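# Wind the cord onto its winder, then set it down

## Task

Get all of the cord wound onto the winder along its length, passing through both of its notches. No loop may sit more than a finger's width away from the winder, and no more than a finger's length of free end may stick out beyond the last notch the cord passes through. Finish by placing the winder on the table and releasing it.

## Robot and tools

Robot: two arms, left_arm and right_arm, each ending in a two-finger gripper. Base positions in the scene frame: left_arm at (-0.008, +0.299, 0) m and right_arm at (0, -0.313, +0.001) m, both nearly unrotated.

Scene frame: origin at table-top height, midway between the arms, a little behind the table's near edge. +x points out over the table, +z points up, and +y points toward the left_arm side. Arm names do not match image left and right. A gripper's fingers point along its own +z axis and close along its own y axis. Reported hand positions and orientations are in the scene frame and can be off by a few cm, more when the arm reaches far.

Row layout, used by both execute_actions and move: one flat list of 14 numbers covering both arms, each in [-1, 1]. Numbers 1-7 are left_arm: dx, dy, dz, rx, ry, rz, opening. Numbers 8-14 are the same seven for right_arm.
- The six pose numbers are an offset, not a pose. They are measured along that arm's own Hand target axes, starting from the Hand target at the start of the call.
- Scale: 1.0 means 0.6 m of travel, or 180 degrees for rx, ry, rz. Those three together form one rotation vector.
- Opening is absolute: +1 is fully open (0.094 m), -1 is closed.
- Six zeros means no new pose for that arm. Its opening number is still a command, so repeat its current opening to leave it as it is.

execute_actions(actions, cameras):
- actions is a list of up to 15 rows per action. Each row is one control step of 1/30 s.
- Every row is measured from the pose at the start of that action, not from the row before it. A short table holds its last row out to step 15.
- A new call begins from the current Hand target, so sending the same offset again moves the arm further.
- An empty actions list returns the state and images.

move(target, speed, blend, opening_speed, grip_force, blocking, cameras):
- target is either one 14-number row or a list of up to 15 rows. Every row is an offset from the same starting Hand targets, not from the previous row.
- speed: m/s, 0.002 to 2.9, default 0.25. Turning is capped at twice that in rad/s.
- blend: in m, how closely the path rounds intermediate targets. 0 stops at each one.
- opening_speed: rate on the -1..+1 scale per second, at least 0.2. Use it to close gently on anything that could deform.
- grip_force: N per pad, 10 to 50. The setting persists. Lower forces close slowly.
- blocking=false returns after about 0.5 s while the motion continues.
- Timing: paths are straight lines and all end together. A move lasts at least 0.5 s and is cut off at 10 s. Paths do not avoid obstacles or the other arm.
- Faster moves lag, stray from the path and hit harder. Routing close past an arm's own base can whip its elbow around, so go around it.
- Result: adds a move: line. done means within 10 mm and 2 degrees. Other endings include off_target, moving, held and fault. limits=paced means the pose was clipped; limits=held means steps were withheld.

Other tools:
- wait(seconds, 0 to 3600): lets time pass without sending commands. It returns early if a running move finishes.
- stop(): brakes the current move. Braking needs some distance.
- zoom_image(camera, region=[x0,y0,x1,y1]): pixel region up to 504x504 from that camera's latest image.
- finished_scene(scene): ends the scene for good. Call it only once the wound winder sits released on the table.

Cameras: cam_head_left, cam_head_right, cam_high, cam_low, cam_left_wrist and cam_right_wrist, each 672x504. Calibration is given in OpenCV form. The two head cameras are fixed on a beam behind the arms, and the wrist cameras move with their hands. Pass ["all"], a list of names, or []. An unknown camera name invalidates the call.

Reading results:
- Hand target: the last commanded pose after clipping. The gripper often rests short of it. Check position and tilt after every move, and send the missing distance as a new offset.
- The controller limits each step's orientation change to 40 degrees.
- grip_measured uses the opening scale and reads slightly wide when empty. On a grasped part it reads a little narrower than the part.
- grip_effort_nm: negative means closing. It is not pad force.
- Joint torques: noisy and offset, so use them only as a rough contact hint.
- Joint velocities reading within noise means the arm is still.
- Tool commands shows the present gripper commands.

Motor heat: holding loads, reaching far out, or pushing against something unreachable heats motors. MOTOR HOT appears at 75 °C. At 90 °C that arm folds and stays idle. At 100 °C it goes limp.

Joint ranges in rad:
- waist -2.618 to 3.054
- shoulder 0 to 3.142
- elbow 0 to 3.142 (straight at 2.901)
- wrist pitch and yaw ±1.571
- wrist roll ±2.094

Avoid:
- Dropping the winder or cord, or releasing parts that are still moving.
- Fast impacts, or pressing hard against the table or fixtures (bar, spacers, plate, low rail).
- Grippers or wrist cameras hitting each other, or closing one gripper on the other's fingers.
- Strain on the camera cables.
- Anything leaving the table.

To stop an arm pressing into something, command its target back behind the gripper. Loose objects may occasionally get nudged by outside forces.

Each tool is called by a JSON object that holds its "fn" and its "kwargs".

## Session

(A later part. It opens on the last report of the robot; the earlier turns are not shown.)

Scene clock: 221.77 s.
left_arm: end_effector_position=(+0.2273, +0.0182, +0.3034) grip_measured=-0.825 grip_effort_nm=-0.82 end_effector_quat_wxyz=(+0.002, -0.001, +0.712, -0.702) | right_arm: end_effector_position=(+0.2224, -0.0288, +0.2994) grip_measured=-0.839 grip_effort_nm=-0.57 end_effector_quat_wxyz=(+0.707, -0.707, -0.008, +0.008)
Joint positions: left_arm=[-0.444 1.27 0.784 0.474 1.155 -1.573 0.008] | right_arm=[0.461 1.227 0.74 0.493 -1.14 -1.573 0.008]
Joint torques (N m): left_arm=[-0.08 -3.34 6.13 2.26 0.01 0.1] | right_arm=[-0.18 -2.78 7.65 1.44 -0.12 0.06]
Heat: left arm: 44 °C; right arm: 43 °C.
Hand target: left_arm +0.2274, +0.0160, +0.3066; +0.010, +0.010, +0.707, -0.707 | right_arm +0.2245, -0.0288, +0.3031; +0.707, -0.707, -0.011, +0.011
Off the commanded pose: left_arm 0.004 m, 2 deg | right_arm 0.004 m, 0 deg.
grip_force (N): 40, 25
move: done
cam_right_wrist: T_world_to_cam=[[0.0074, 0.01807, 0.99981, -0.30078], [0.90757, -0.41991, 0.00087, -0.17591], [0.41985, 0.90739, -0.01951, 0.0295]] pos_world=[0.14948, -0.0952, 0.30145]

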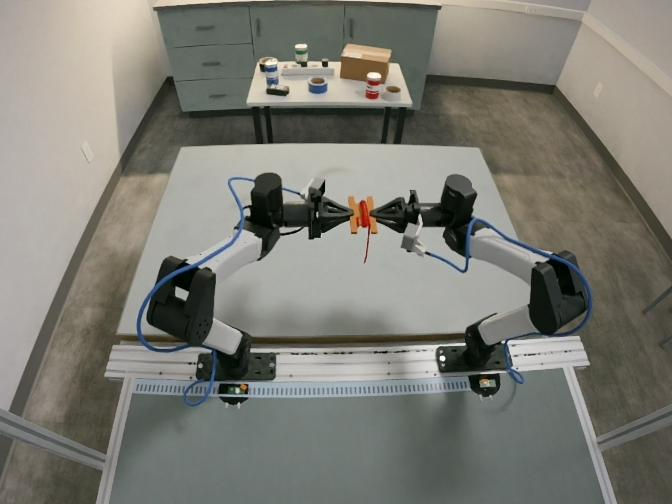

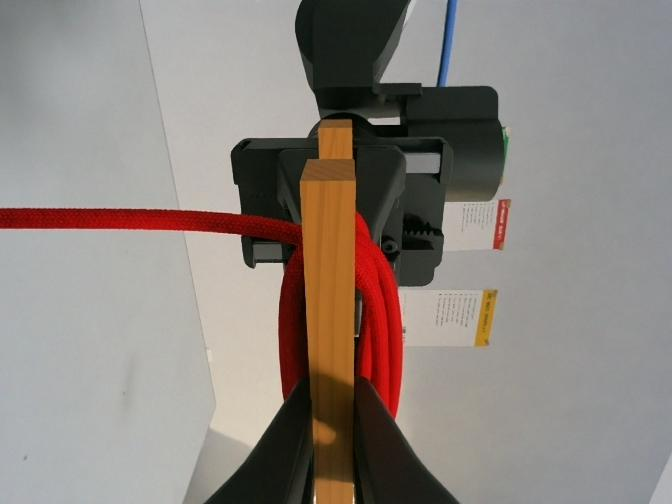

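{"fn": "move", "kwargs": {"target": [[0,0,0,0,0,0,-0.3,0,0,0,0,0,0,-1.0],[0,0,-0.105,0,0,0,-0.3,0,0,0,0,0,0,-1.0],[-0.015,0.09,-0.17,-0.2,0,0,-0.3,0,0,0,-0.0262,0.0262,0.4993,-1.0],[-0.0377,0.236,-0.2067,-0.5,0,0,0.7,0,0,0,0,0,1.0,-1.0]], "speed": 0.35, "blend": [0, 0.01, 0.02, 0], "grip_force": [25, 40], "cameras": ["cam_head_left", "cam_head_right", "cam_low", "cam_left_wrist"]}}

{"fn": "zoom_image", "kwargs": {"camera": "cam_head_left", "region": [305, 165, 405, 265]}}

Scene clock: 231.87 s.
left_arm: end_effector_position=(+0.2504, +0.1418, +0.1614) grip_measured=+0.697 grip_effort_nm=0.13 end_effector_quat_wxyz=(+0.009, +0.003, +1.000, -0.004) | right_arm: end_effector_position=(+0.2246, -0.0287, +0.3044) grip_measured=-0.850 grip_effort_nm=-0.86 end_effector_quat_wxyz=(-0.011, -0.015, +0.708, +0.706)
Joint positions: left_arm=[-0.564 1.687 1.571 -1.444 0.014 -0.525 0.08] | right_arm=[0.453 1.24 0.772 0.468 -1.162 1.558 0.007]
Joint torques (N m): left_arm=[-0.02 -5.63 7.57 0.32 -0.13 -0.04] | right_arm=[0.28 -4.26 5.24 1.73 0.1 -0.01]
Heat: left arm: 44 °C; right arm: 43 °C.
Hand target: left_arm +0.2538, +0.1401, +0.1658; +0.014, +0.000, +1.000, +0.000 | right_arm +0.2245, -0.0288, +0.3031; -0.011, -0.011, +0.707, +0.707
Off the commanded pose: left_arm 0.006 m, 1 deg | right_arm 0.001 m, 0 deg.
grip_force (N): 25, 40
move: done
cam_left_wrist: T_world_to_cam=[[0.0198, -0.9996, 0.02004, 0.13296], [-0.9247, -0.01068, 0.38053, 0.21119], [-0.38017, -0.02607, -0.92455, 0.33452]] pos_world=[0.31983, 0.14388, 0.22625]

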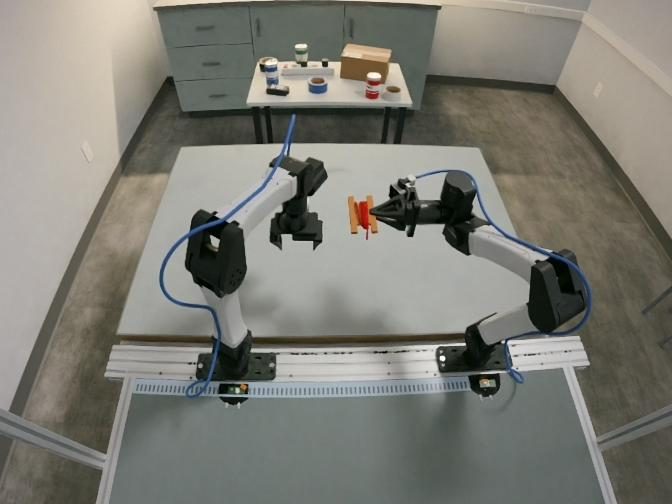

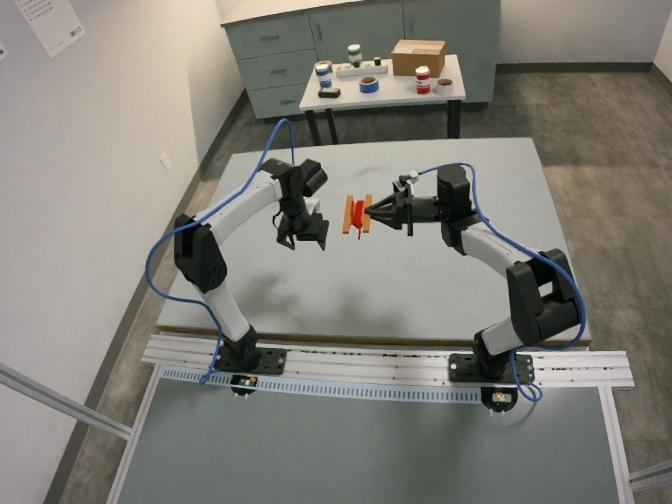

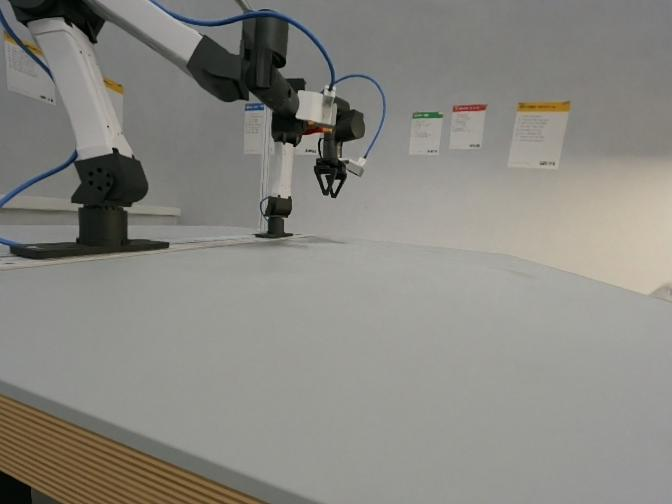

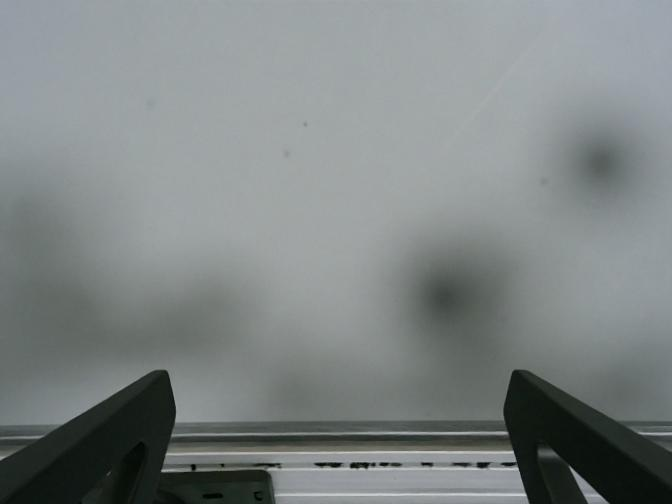

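Scaled by 5.040 from the camera's image (finer frame: 960x720).

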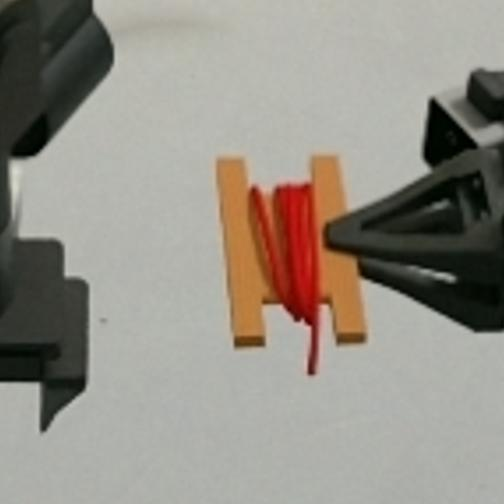

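{"fn": "move", "kwargs": {"target": [[0,0,0,0,0,0,0.7,0,-0.330,0,0,0,0,-1.0],[0.093,-0.253,-0.005,0,0,0,0.7,0,-0.330,0,0,0,0,-1.0]], "speed": 0.25, "grip_force": [25, 40], "cameras": ["cam_head_left", "cam_low", "cam_left_wrist", "cam_right_wrist"]}}

{"fn": "zoom_image", "kwargs": {"camera": "cam_head_left", "region": [290, 185, 440, 305]}}

Scene clock: 236.87 s.
left_arm: end_effector_position=(+0.1961, -0.0102, +0.1644) grip_measured=+0.698 grip_effort_nm=0.13 end_effector_quat_wxyz=(+0.008, +0.005, +1.000, -0.004) | right_arm: end_effector_position=(+0.2247, -0.0286, +0.0981) grip_measured=-0.850 grip_effort_nm=-0.86 end_effector_quat_wxyz=(-0.031, +0.005, +0.719, +0.694)
Joint positions: left_arm=[-1.009 1.961 1.94 -1.533 0.008 -0.967 0.08] | right_arm=[0.453 1.971 0.397 1.493 -1.161 1.541 0.007]
Joint torques (N m): left_arm=[0.12 -7.8 7.51 0.29 -0.15 -0.09] | right_arm=[0.5 -5.45 1.81 2.44 -0.02 -0.01]
Heat: left arm: 44 °C; right arm: 44 °C.
Hand target: left_arm +0.1980, -0.0117, +0.1672; +0.014, +0.000, +1.000, +0.000 | right_arm +0.2243, -0.0287, +0.1051; -0.011, -0.011, +0.707, +0.707
Off the commanded pose: left_arm 0.004 m, 1 deg | right_arm 0.007 m, 4 deg.
joint sent to its limit (right arm) — joint 4 (wrist pitch), upper limit. The joint targets still meet the commanded pose.
grip_force (N): 25, 40
move: off_target (right_arm)
cam_left_wrist: T_world_to_cam=[[0.01681, -0.99966, 0.01998, -0.01726], [-0.92457, -0.00793, 0.38093, 0.15815], [-0.38064, -0.02488, -0.92439, 0.31269]] pos_world=[0.26553, -0.00822, 0.22915]
cam_right_wrist: T_world_to_cam=[[-0.05895, -0.01979, -0.99806, 0.1103], [-0.8795, -0.47194, 0.0613, 0.21636], [-0.47224, 0.88141, 0.01042, 0.22124]] pos_world=[0.30127, -0.09071, 0.09452]

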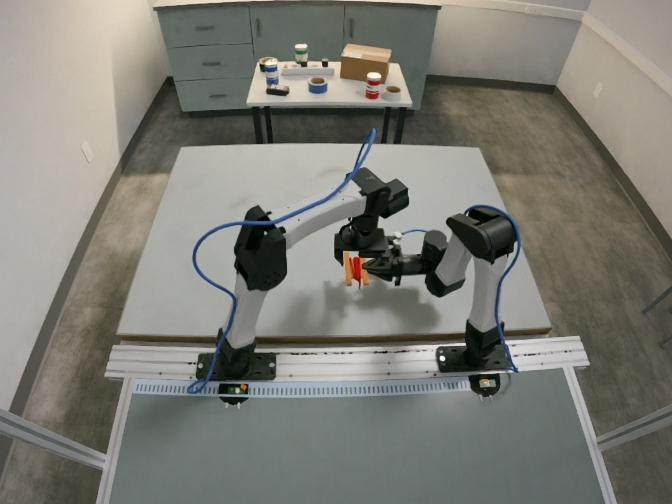

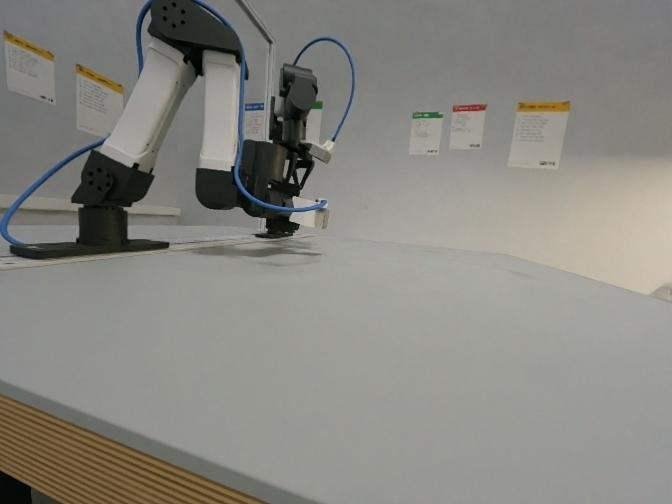

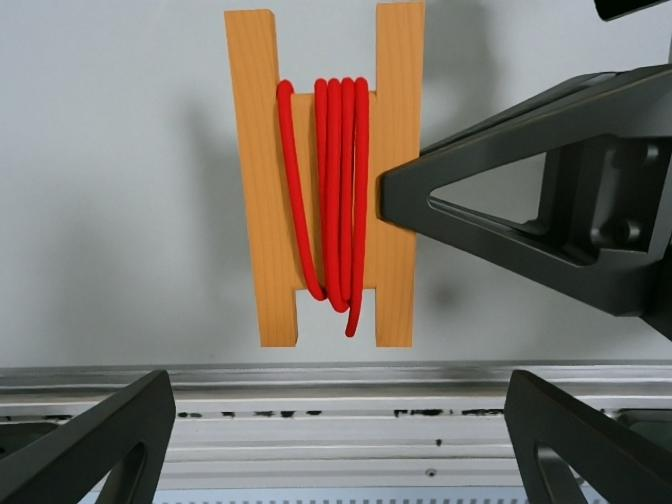

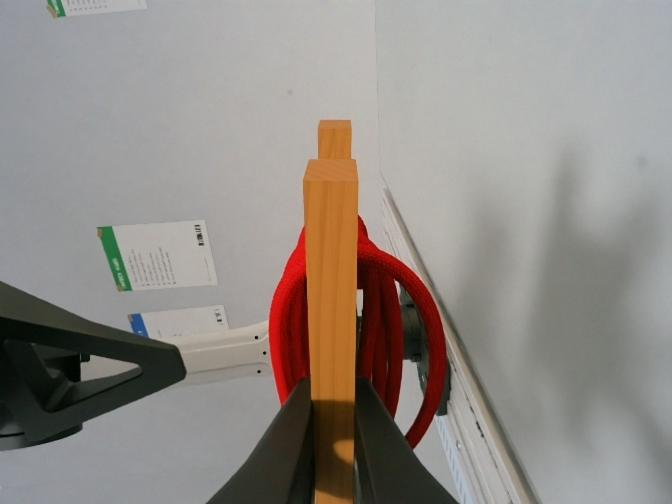

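Scaled by 3.360 from the camera's image (finer frame: 960x720).

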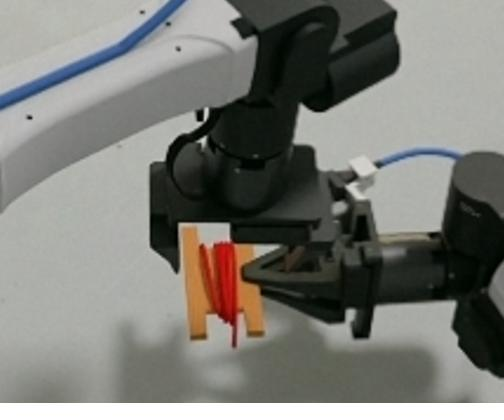

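{"fn": "zoom_image", "kwargs": {"camera": "cam_right_wrist", "region": [200, 180, 500, 480]}}

{"fn": "zoom_image", "kwargs": {"camera": "cam_left_wrist", "region": [200, 40, 450, 360]}}

Scaled by 1.680 from the camera's image (finer frame: 960x720).

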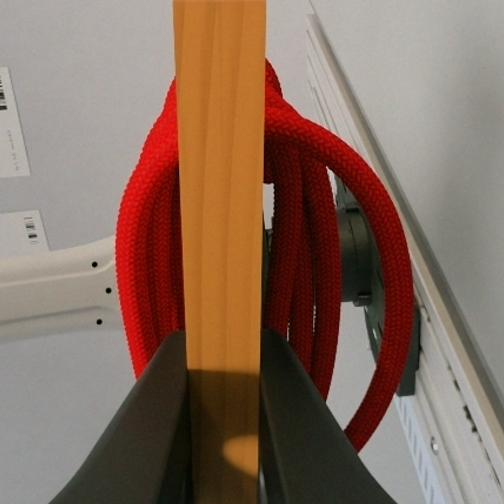

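Scaled by 1.575 from the camera's image (finer frame: 960x720).

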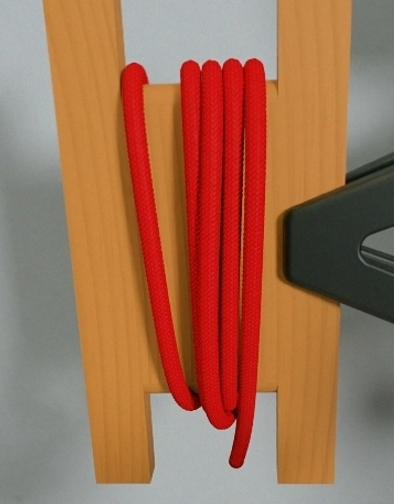

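{"fn": "move", "kwargs": {"target": [[0.0102,0,0.03,0,0,0,0.7,0,0,0,0,0,0,-1.0],[0.0102,0,0.112,0,0,0,0.7,0,0,0,0,0,0,-1.0]], "speed": 0.15, "blend": [0.005, 0], "grip_force": [25, 40], "cameras": ["cam_head_left", "cam_low", "cam_left_wrist", "cam_right_wrist"]}}

{"fn": "zoom_image", "kwargs": {"camera": "cam_head_left", "region": [290, 185, 440, 305]}}

{"fn": "zoom_image", "kwargs": {"camera": "cam_low", "region": [220, 120, 380, 280]}}

Scene clock: 241.60 s.
left_arm: end_effector_position=(+0.1908, -0.0082, +0.0936) grip_measured=+0.698 grip_effort_nm=0.13 end_effector_quat_wxyz=(-0.003, +0.004, +1.000, +0.013) | right_arm: end_effector_position=(+0.2247, -0.0286, +0.0981) grip_measured=-0.850 grip_effort_nm=-0.86 end_effector_quat_wxyz=(-0.031, +0.005, +0.719, +0.694)
Joint positions: left_arm=[-1.022 1.961 1.657 -1.292 0.007 -0.98 0.08] | right_arm=[0.453 1.971 0.397 1.493 -1.161 1.541 0.007]
Joint torques (N m): left_arm=[0.09 -11.23 4.66 0.57 -0.16 -0.05] | right_arm=[0.36 -5.27 1.87 2.47 0.01 -0.03]
Heat: left arm: 44 °C; right arm: 46 °C.
Hand target: left_arm +0.1937, -0.0116, +0.0998; +0.014, +0.000, +1.000, +0.000 | right_arm +0.2243, -0.0287, +0.1051; -0.011, -0.011, +0.707, +0.707
Off the commanded pose: left_arm 0.008 m, 2 deg | right_arm 0.007 m, 4 deg.
joint sent to its limit (right arm) — joint 4 (wrist pitch), upper limit. The joint targets still meet the commanded pose.
grip_force (N): 25, 40
move: done
cam_left_wrist: T_world_to_cam=[[0.01796, -0.99973, -0.01464, -0.01079], [-0.91605, -0.02232, 0.40043, 0.17674], [-0.40065, 0.00622, -0.91621, 0.24864]] pos_world=[0.26171, -0.00838, 0.15688]
cam_right_wrist: T_world_to_cam=[[-0.05895, -0.01979, -0.99806, 0.1103], [-0.8795, -0.47194, 0.0613, 0.21636], [-0.47224, 0.88141, 0.01042, 0.22124]] pos_world=[0.30127, -0.09071, 0.09452]

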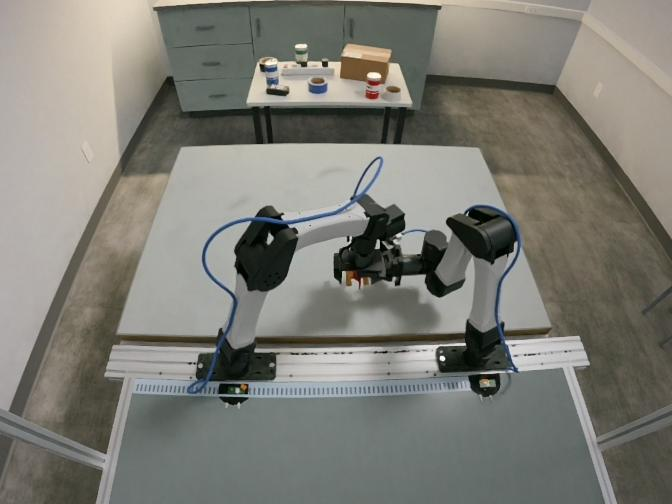

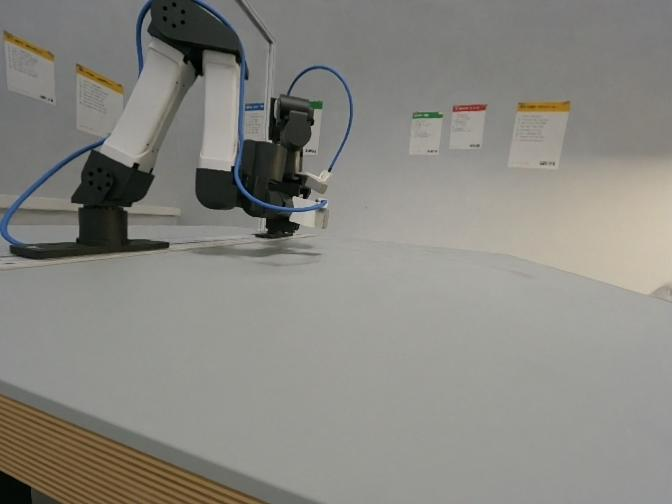

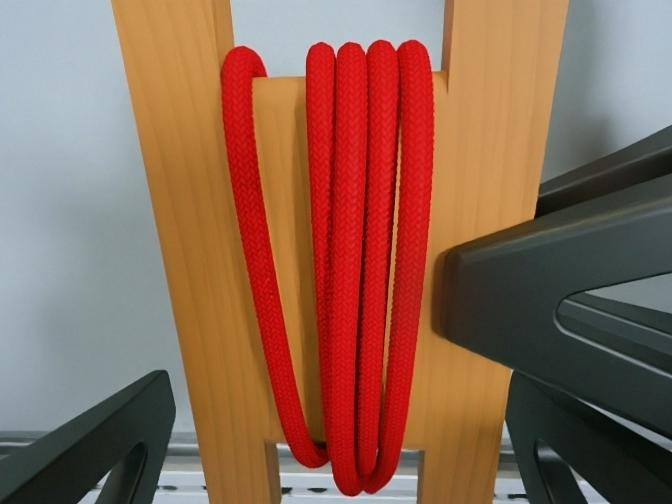

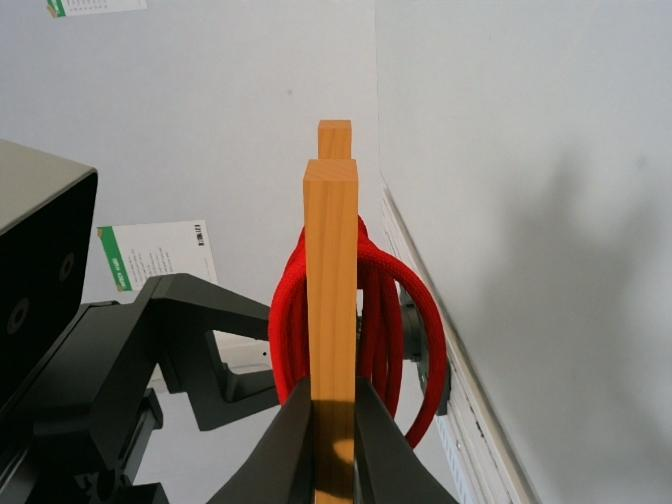

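Scaled by 3.360 from the camera's image (finer frame: 960x720).

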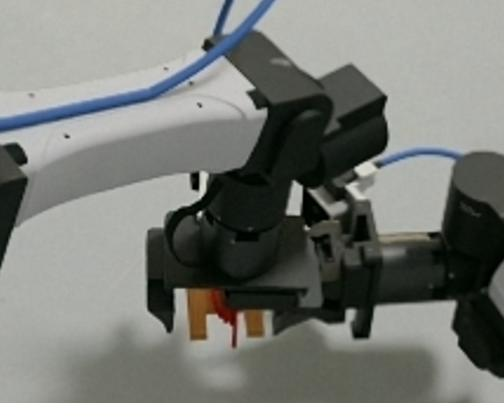

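Scaled by 3.150 from the camera's image (finer frame: 960x720).

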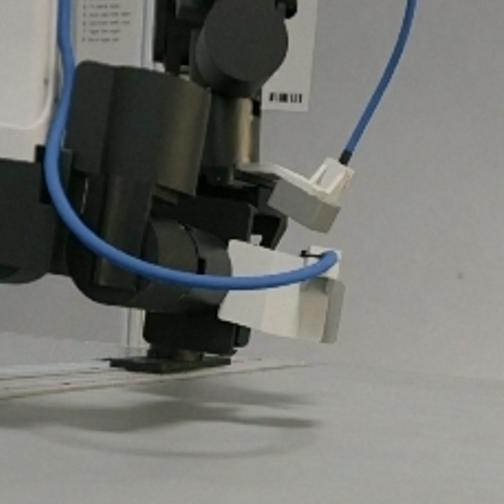

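{"fn": "move", "kwargs": {"target": [[0,-0.005,-0.014,0,0,0,0.7,0,0,0,0,0,0,-1.0]], "speed": 0.1, "grip_force": [25, 40], "cameras": ["cam_left_wrist", "cam_right_wrist"]}}

Scene clock: 242.70 s.
left_arm: end_effector_position=(+0.1906, -0.0105, +0.0953) grip_measured=+0.698 grip_effort_nm=0.13 end_effector_quat_wxyz=(-0.001, +0.004, +1.000, +0.010) | right_arm: end_effector_position=(+0.2247, -0.0286, +0.0981) grip_measured=-0.850 grip_effort_nm=-0.87 end_effector_quat_wxyz=(-0.031, +0.005, +0.719, +0.694)
Joint positions: left_arm=[-1.026 1.961 1.664 -1.292 0.007 -0.985 0.08] | right_arm=[0.453 1.971 0.397 1.493 -1.161 1.541 0.007]
Joint torques (N m): left_arm=[0.01 -10.59 7.58 0.29 -0.15 -0.02] | right_arm=[0.53 -5.3 1.69 2.42 0.02 -0.04]
Heat: left arm: 44 °C; right arm: 46 °C.
Hand target: left_arm +0.1935, -0.0147, +0.1083; +0.014, +0.000, +1.000, +0.000 | right_arm +0.2243, -0.0287, +0.1051; -0.011, -0.011, +0.707, +0.707
Off the commanded pose: left_arm 0.014 m, 2 deg | right_arm 0.007 m, 4 deg.
joint sent to its limit (right arm) — joint 4 (wrist pitch), upper limit. The joint targets still meet the commanded pose.
grip_force (N): 25, 40
move: off_target (left_arm)
cam_left_wrist: T_world_to_cam=[[0.01864, -0.99979, -0.00888, -0.01375], [-0.91754, -0.02063, 0.3971, 0.17641], [-0.3972, 0.00074, -0.91773, 0.24947]] pos_world=[0.26121, -0.01029, 0.15877]
cam_right_wrist: T_world_to_cam=[[-0.05895, -0.01979, -0.99806, 0.1103], [-0.8795, -0.47194, 0.0613, 0.21636], [-0.47224, 0.88141, 0.01042, 0.22124]] pos_world=[0.30127, -0.09071, 0.09452]

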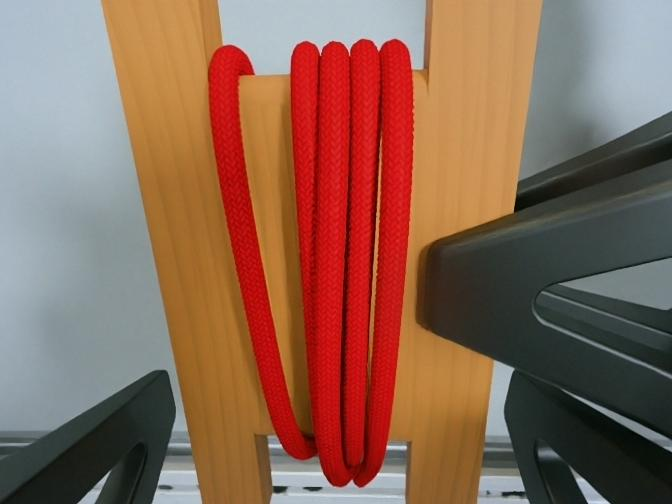

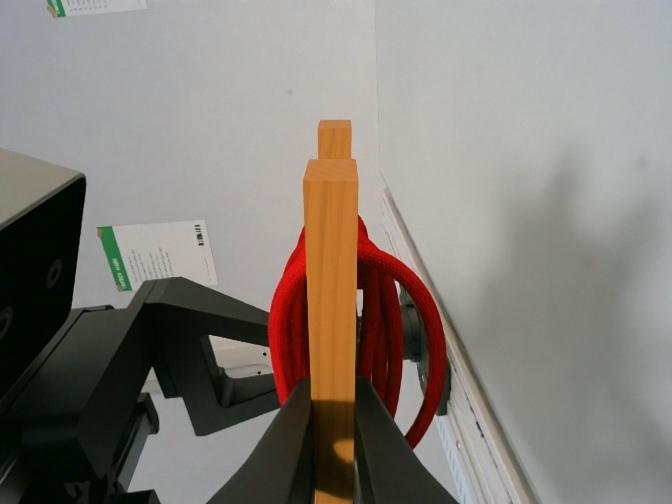

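{"fn": "move", "kwargs": {"target": [[0.017,0,0,0,0,0,0.7,0,0,0,0,0,0,-1.0],[0,0,0,0,0,0,0.7,0,0,0,0,0,0,-1.0]], "speed": 0.1, "grip_force": [25, 40], "cameras": ["cam_left_wrist"]}}

Scene clock: 244.13 s.
left_arm: end_effector_position=(+0.1862, -0.0133, +0.0952) grip_measured=+0.698 grip_effort_nm=0.13 end_effector_quat_wxyz=(+0.000, +0.000, +1.000, +0.011) | right_arm: end_effector_position=(+0.2247, -0.0286, +0.0981) grip_measured=-0.850 grip_effort_nm=-0.86 end_effector_quat_wxyz=(-0.031, +0.005, +0.719, +0.694)
Joint positions: left_arm=[-1.04 1.961 1.664 -1.292 0.007 -1.007 0.08] | right_arm=[0.453 1.971 0.397 1.493 -1.161 1.541 0.007]
Joint torques (N m): left_arm=[1.11 -10.56 7.58 0.24 -0.16 0.17] | right_arm=[0.51 -5.39 1.81 2.44 0.05 -0.02]
Heat: left arm: 44 °C; right arm: 47 °C.
Hand target: left_arm +0.1935, -0.0147, +0.1082; +0.014, +0.000, +1.000, +0.000 | right_arm +0.2243, -0.0287, +0.1051; -0.011, -0.011, +0.707, +0.707
Off the commanded pose: left_arm 0.015 m, 2 deg | right_arm 0.007 m, 4 deg.
joint sent to its limit (right arm) — joint 4 (wrist pitch), upper limit. The joint targets still meet the commanded pose.
grip_force (N): 25, 40
move: off_target (left_arm)
cam_left_wrist: T_world_to_cam=[[0.02621, -0.99961, -0.00928, -0.01784], [-0.91763, -0.02774, 0.39646, 0.17227], [-0.39656, -0.00188, -0.91801, 0.24753]] pos_world=[0.25671, -0.01259, 0.15877]

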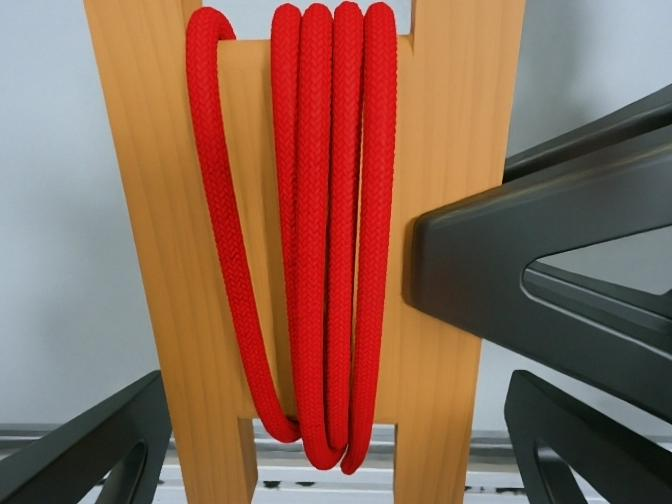

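{"fn": "move", "kwargs": {"target": [[0,0,-0.05,0,0,0,0.7,0,0,0,0,0,0,-1.0],[0,0.001,0.002,0,0,0,0.7,0,0,0,0,0,0,-1.0]], "speed": 0.15, "grip_force": [25, 40], "cameras": ["cam_left_wrist"]}}

Scene clock: 246.53 s.
left_arm: end_effector_position=(+0.1863, -0.0137, +0.1031) grip_measured=+0.698 grip_effort_nm=0.13 end_effector_quat_wxyz=(+0.000, +0.000, +1.000, +0.010) | right_arm: end_effector_position=(+0.2247, -0.0286, +0.0981) grip_measured=-0.850 grip_effort_nm=-0.86 end_effector_quat_wxyz=(-0.031, +0.005, +0.719, +0.694)
Joint positions: left_arm=[-1.04 1.961 1.695 -1.322 0.007 -1.007 0.08] | right_arm=[0.453 1.971 0.397 1.493 -1.161 1.541 0.007]
Joint torques (N m): left_arm=[1.25 -10.62 4.64 0.63 -0.16 0.17] | right_arm=[0.39 -5.29 1.73 2.41 0.03 -0.02]
Heat: left arm: 44 °C; right arm: 47 °C.
Hand target: left_arm +0.1935, -0.0142, +0.1070; +0.014, +0.000, +1.000, +0.000 | right_arm +0.2243, -0.0287, +0.1051; -0.011, -0.011, +0.707, +0.707
Off the commanded pose: left_arm 0.008 m, 2 deg | right_arm 0.007 m, 4 deg.
joint sent to its limit (right arm) — joint 4 (wrist pitch), upper limit. The joint targets still meet the commanded pose.
grip_force (N): 25, 40
move: done
cam_left_wrist: T_world_to_cam=[[0.02625, -0.99962, -0.00896, -0.01824], [-0.91768, -0.02765, 0.39635, 0.16925], [-0.39644, -0.00218, -0.91806, 0.2548]] pos_world=[0.25681, -0.01299, 0.16667]

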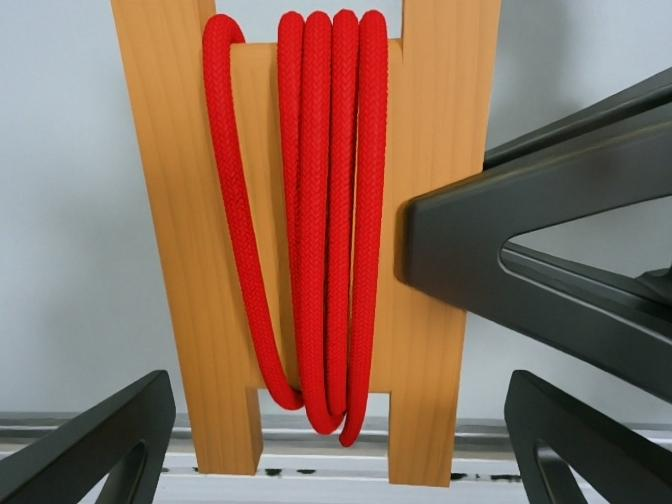

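{"fn": "move", "kwargs": {"target": [[-0.005,0.010,0,0,0,0,0.7,0,0,0,0,0,0,-1.0]], "speed": 0.1, "grip_force": [25, 40], "cameras": ["cam_left_wrist"]}}

Scene clock: 247.47 s.
left_arm: end_effector_position=(+0.1898, -0.0073, +0.0985) grip_measured=+0.698 grip_effort_nm=0.13 end_effector_quat_wxyz=(-0.004, -0.002, +1.000, +0.016) | right_arm: end_effector_position=(+0.2247, -0.0286, +0.0981) grip_measured=-0.850 grip_effort_nm=-0.86 end_effector_quat_wxyz=(-0.031, +0.005, +0.719, +0.694)
Joint positions: left_arm=[-1.023 1.961 1.676 -1.317 0.007 -0.994 0.08] | right_arm=[0.453 1.971 0.397 1.493 -1.161 1.541 0.007]
Joint torques (N m): left_arm=[1.13 -11.9 4.67 0.53 -0.15 0.18] | right_arm=[0.49 -5.29 1.73 2.41 0.04 -0.03]
Heat: left arm: 44 °C; right arm: 47 °C.
Hand target: left_arm +0.1966, -0.0080, +0.1071; +0.014, +0.000, +1.000, +0.000 | right_arm +0.2243, -0.0287, +0.1051; -0.011, -0.011, +0.707, +0.707
Off the commanded pose: left_arm 0.011 m, 3 deg | right_arm 0.007 m, 4 deg.
joint sent to its limit (right arm) — joint 4 (wrist pitch), upper limit. The joint targets still meet the commanded pose.
grip_force (N): 25, 40
move: off_target (left_arm)
cam_left_wrist: T_world_to_cam=[[0.03094, -0.99931, -0.0206, -0.01162], [-0.91463, -0.03662, 0.40263, 0.17327], [-0.4031, 0.00639, -0.91513, 0.25295]] pos_world=[0.2608, -0.00688, 0.16148]

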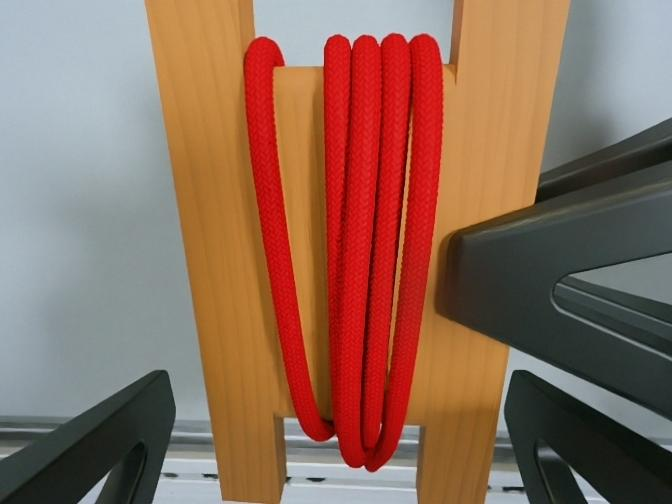

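{"fn": "move", "kwargs": {"target": [[0,0,0,0,0,0,0.0,0,0,0,0,0,0,-1.0]], "grip_force": [20, 40], "cameras": ["cam_left_wrist", "cam_right_wrist", "cam_head_left"]}}

Scene clock: 249.90 s.
left_arm: end_effector_position=(+0.1907, -0.0087, +0.0984) grip_measured=+0.215 grip_effort_nm=-0.44 end_effector_quat_wxyz=(-0.002, -0.001, +1.000, +0.013) | right_arm: end_effector_position=(+0.2253, -0.0286, +0.0981) grip_measured=-0.850 grip_effort_nm=-0.86 end_effector_quat_wxyz=(-0.031, +0.007, +0.719, +0.694)
Joint positions: left_arm=[-1.023 1.961 1.676 -1.31 0.007 -0.993 0.057] | right_arm=[0.453 1.971 0.397 1.493 -1.158 1.542 0.007]
Joint torques (N m): left_arm=[1.13 -11.89 4.67 0.53 -0.15 0.2] | right_arm=[0.28 -5.44 1.68 2.46 -0.03 -0.04]
Motor temperatures (°C): left_arm=[25 36 44 39 25 25 26] | right_arm=[22 34 37 48 24 27 28]
Heat: left arm: 44 °C; right arm: 48 °C.
Hand target: left_arm +0.1966, -0.0081, +0.1071; +0.014, +0.000, +1.000, +0.000 | right_arm +0.2243, -0.0287, +0.1051; -0.011, -0.011, +0.707, +0.707
Off the commanded pose: left_arm 0.010 m, 2 deg | right_arm 0.007 m, 4 deg.
joint sent to its limit (right arm) — joint 4 (wrist pitch), upper limit. The joint targets still meet the commanded pose.
grip_force (N): 20, 40
move: done
cam_left_wrist: T_world_to_cam=[[0.02978, -0.99945, -0.01478, -0.01348], [-0.91619, -0.0332, 0.39937, 0.17471], [-0.39964, 0.00164, -0.91667, 0.25282]] pos_world=[0.2615, -0.00809, 0.16178]
cam_right_wrist: T_world_to_cam=[[-0.06, -0.01987, -0.998, 0.11052], [-0.88108, -0.46885, 0.06231, 0.21728], [-0.46915, 0.88306, 0.01062, 0.22082]] pos_world=[0.30167, -0.09093, 0.09442]
Images, in order (width x height): cam_head_left 672x504, cam_left_wrist 672x504, cam_right_wrist 672x504.

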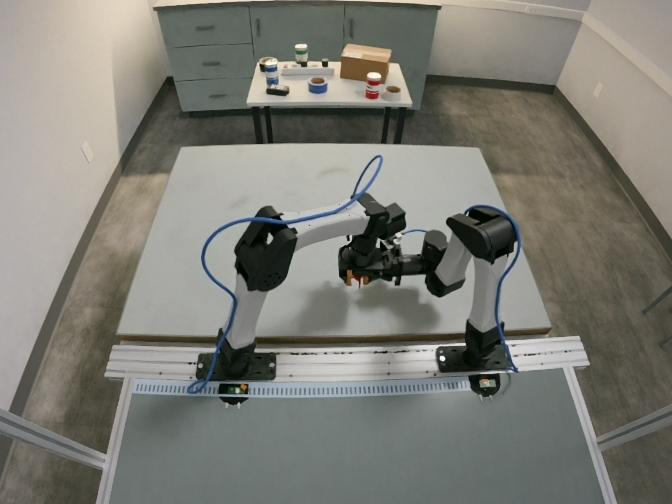

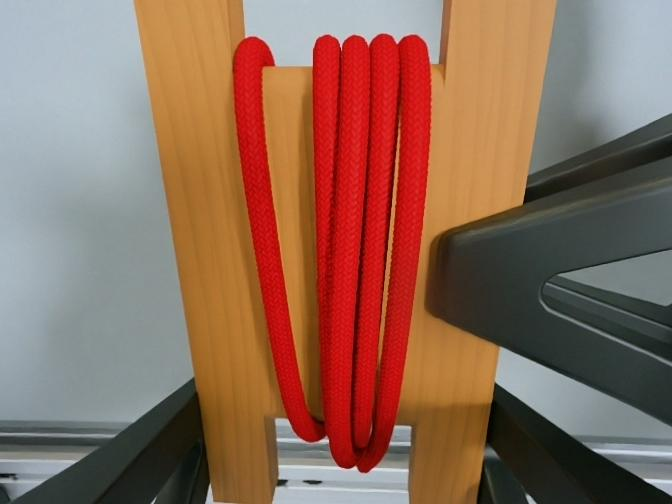

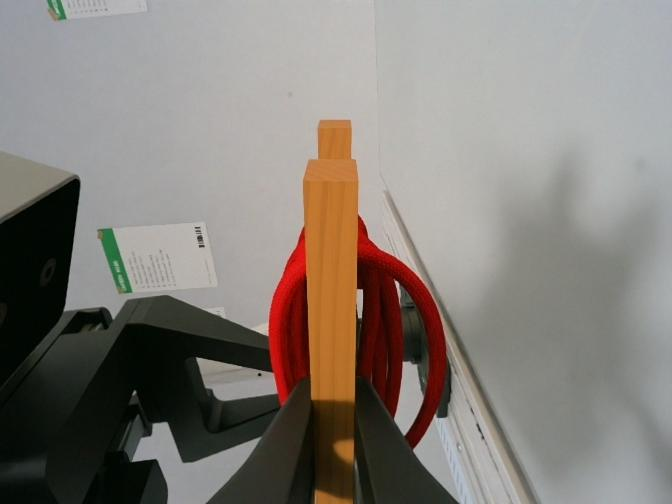

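{"fn": "move", "kwargs": {"target": [[0,0,0,0,0,0,-0.2,0,0,0,0,0,0,-0.4],[0,0,0,0,0,0,-0.2,0,0,-0.2,0,0,0,-0.4]], "grip_force": [35, 25], "speed": 0.25, "cameras": ["cam_left_wrist", "cam_right_wrist", "cam_head_left", "cam_low"]}}

{"fn": "zoom_image", "kwargs": {"camera": "cam_low", "region": [220, 120, 380, 280]}}

Scene clock: 252.57 s.
left_arm: end_effector_position=(+0.1907, -0.0087, +0.0984) grip_measured=+0.205 grip_effort_nm=-0.73 end_effector_quat_wxyz=(-0.002, -0.001, +1.000, +0.013) | right_arm: end_effector_position=(+0.2302, -0.1465, +0.1015) grip_measured=-0.402 grip_effort_nm=0.06 end_effector_quat_wxyz=(+0.003, +0.028, +0.708, +0.705)
Joint positions: left_arm=[-1.023 1.961 1.676 -1.31 0.007 -0.993 0.057] | right_arm=[-0.027 1.904 0.263 1.488 -1.561 1.446 0.028]
Joint torques (N m): left_arm=[1.14 -11.89 4.67 0.52 -0.17 0.2] | right_arm=[-0.16 -6.46 1.13 1.52 -0.15 -0.3]
Heat: left arm: 44 °C; right arm: 48 °C.
Hand target: left_arm +0.1966, -0.0081, +0.1071; +0.014, +0.000, +1.000, +0.000 | right_arm +0.2280, -0.1487, +0.1051; -0.011, -0.010, +0.707, +0.707
Off the commanded pose: left_arm 0.011 m, 2 deg | right_arm 0.005 m, 5 deg.
joint sent to its limit (right arm) — joint 5 (wrist yaw), lower limit. The joint targets are off in orientation, not in position.
grip_force (N): 35, 25
move: off_target (right_arm)
cam_left_wrist: T_world_to_cam=[[0.02933, -0.99946, -0.01478, -0.01336], [-0.9162, -0.03279, 0.39938, 0.17472], [-0.39964, 0.00183, -0.91667, 0.25282]] pos_world=[0.2615, -0.00809, 0.16178]
cam_right_wrist: T_world_to_cam=[[-0.04101, 0.01434, -0.99906, 0.11258], [-0.91604, -0.39981, 0.03186, 0.18724], [-0.39897, 0.91649, 0.02953, 0.31406]] pos_world=[0.30143, -0.21459, 0.09723]
Images, in order (width x height): cam_head_left 672x504, cam_low 672x504, cam_left_wrist 672x504, cam_right_wrist 672x504.

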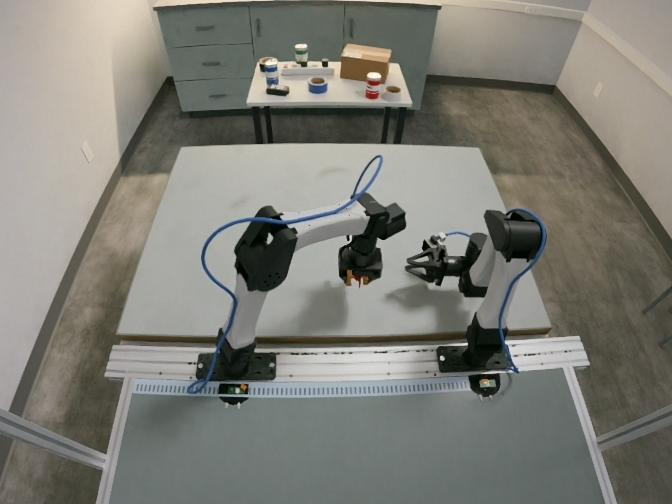

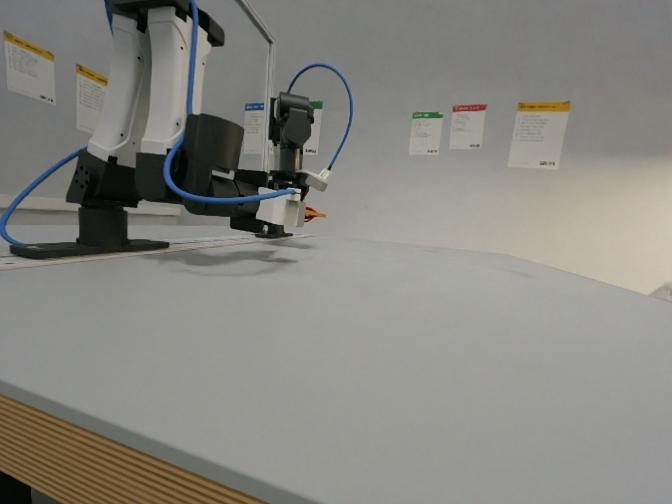

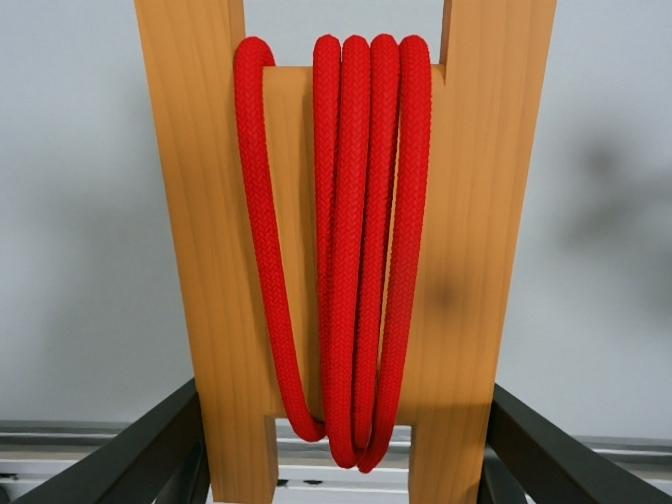

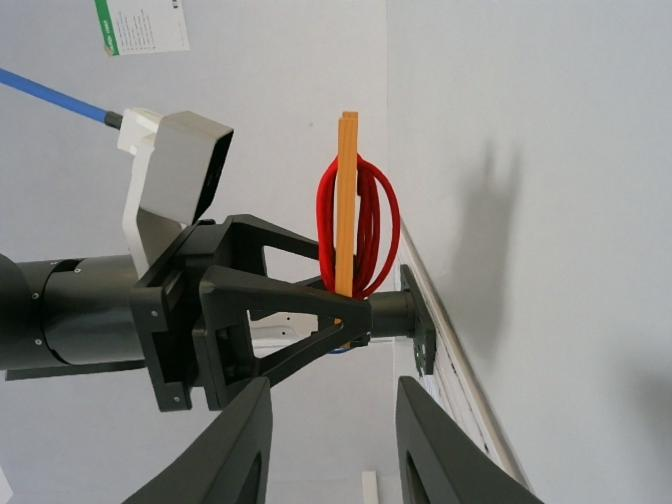

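Scaled by 3.150 from the camera's image (finer frame: 960x720).

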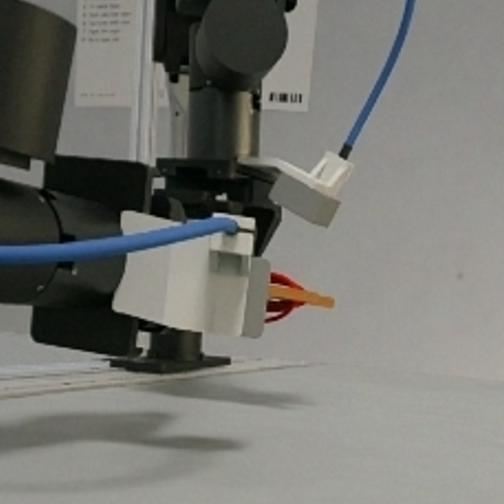

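{"fn": "move", "kwargs": {"target": [[0,0,0.1083,0,0,0,-0.2,0,0.05,-0.05,0,0,0,-0.4]], "grip_force": [35, 25], "speed": 0.12, "cameras": ["cam_left_wrist", "cam_right_wrist", "cam_low"]}}

{"fn": "zoom_image", "kwargs": {"camera": "cam_low", "region": [220, 160, 380, 280]}}

Scene clock: 254.63 s.
left_arm: end_effector_position=(+0.1914, -0.0080, +0.0470) grip_measured=+0.205 grip_effort_nm=-0.73 end_effector_quat_wxyz=(+0.006, -0.001, +1.000, +0.001) | right_arm: end_effector_position=(+0.2319, -0.1768, +0.1338) grip_measured=-0.402 grip_effort_nm=0.06 end_effector_quat_wxyz=(+0.066, +0.064, +0.706, +0.702)
Joint positions: left_arm=[-1.023 1.961 1.47 -1.074 0.007 -0.992 0.057] | right_arm=[-0.168 1.679 0.191 1.467 -1.562 1.539 0.028]
Joint torques (N m): left_arm=[1.25 -7.99 4.67 0.67 -0.16 0.2] | right_arm=[-0.23 -5.08 1.94 1.37 -0.08 -0.02]
Heat: left arm: 44 °C; right arm: 47 °C.
Hand target: left_arm +0.1984, -0.0080, +0.0422; +0.014, +0.000, +1.000, +0.000 | right_arm +0.2289, -0.1787, +0.1351; -0.011, -0.011, +0.707, +0.707
Off the commanded pose: left_arm 0.009 m, 1 deg | right_arm 0.004 m, 12 deg.
joint sent to its limit (right arm) — joint 5 (wrist yaw), lower limit. The joint targets are off in orientation, not in position.
grip_force (N): 35, 25
move: off_target (right_arm)
cam_left_wrist: T_world_to_cam=[[0.02848, -0.99953, 0.0109, -0.01456], [-0.92268, -0.02209, 0.38492, 0.19794], [-0.3845, -0.02101, -0.92288, 0.20304]] pos_world=[0.26112, -0.00592, 0.11135]
cam_right_wrist: T_world_to_cam=[[-0.00058, 0.01301, -0.99991, 0.13585], [-0.96341, -0.268, -0.00293, 0.21468], [-0.26802, 0.96333, 0.01269, 0.32176]] pos_world=[0.29315, -0.2542, 0.13238]
Images, in order (width x height): cam_low 672x504, cam_left_wrist 672x504, cam_right_wrist 672x504.

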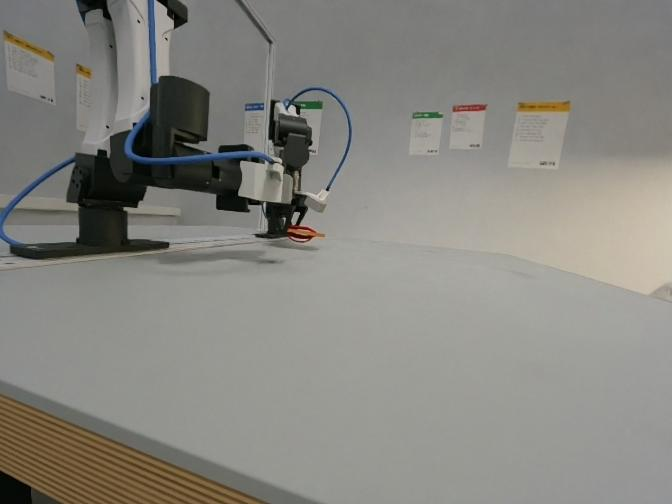

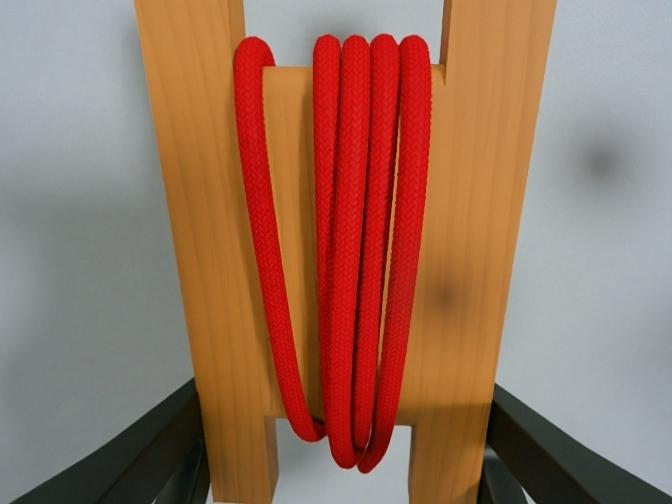

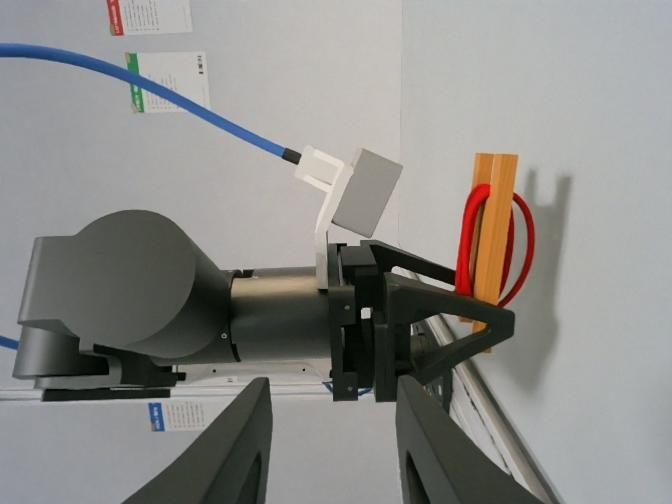

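Scaled by 3.150 from the camera's image (finer frame: 960x720).

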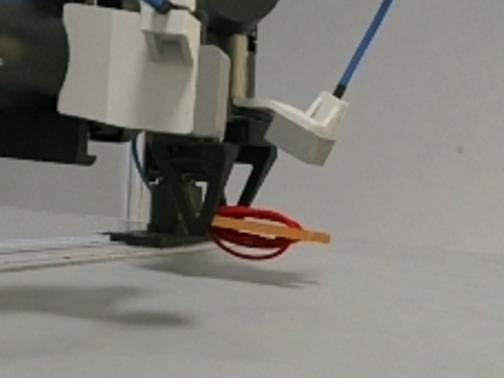

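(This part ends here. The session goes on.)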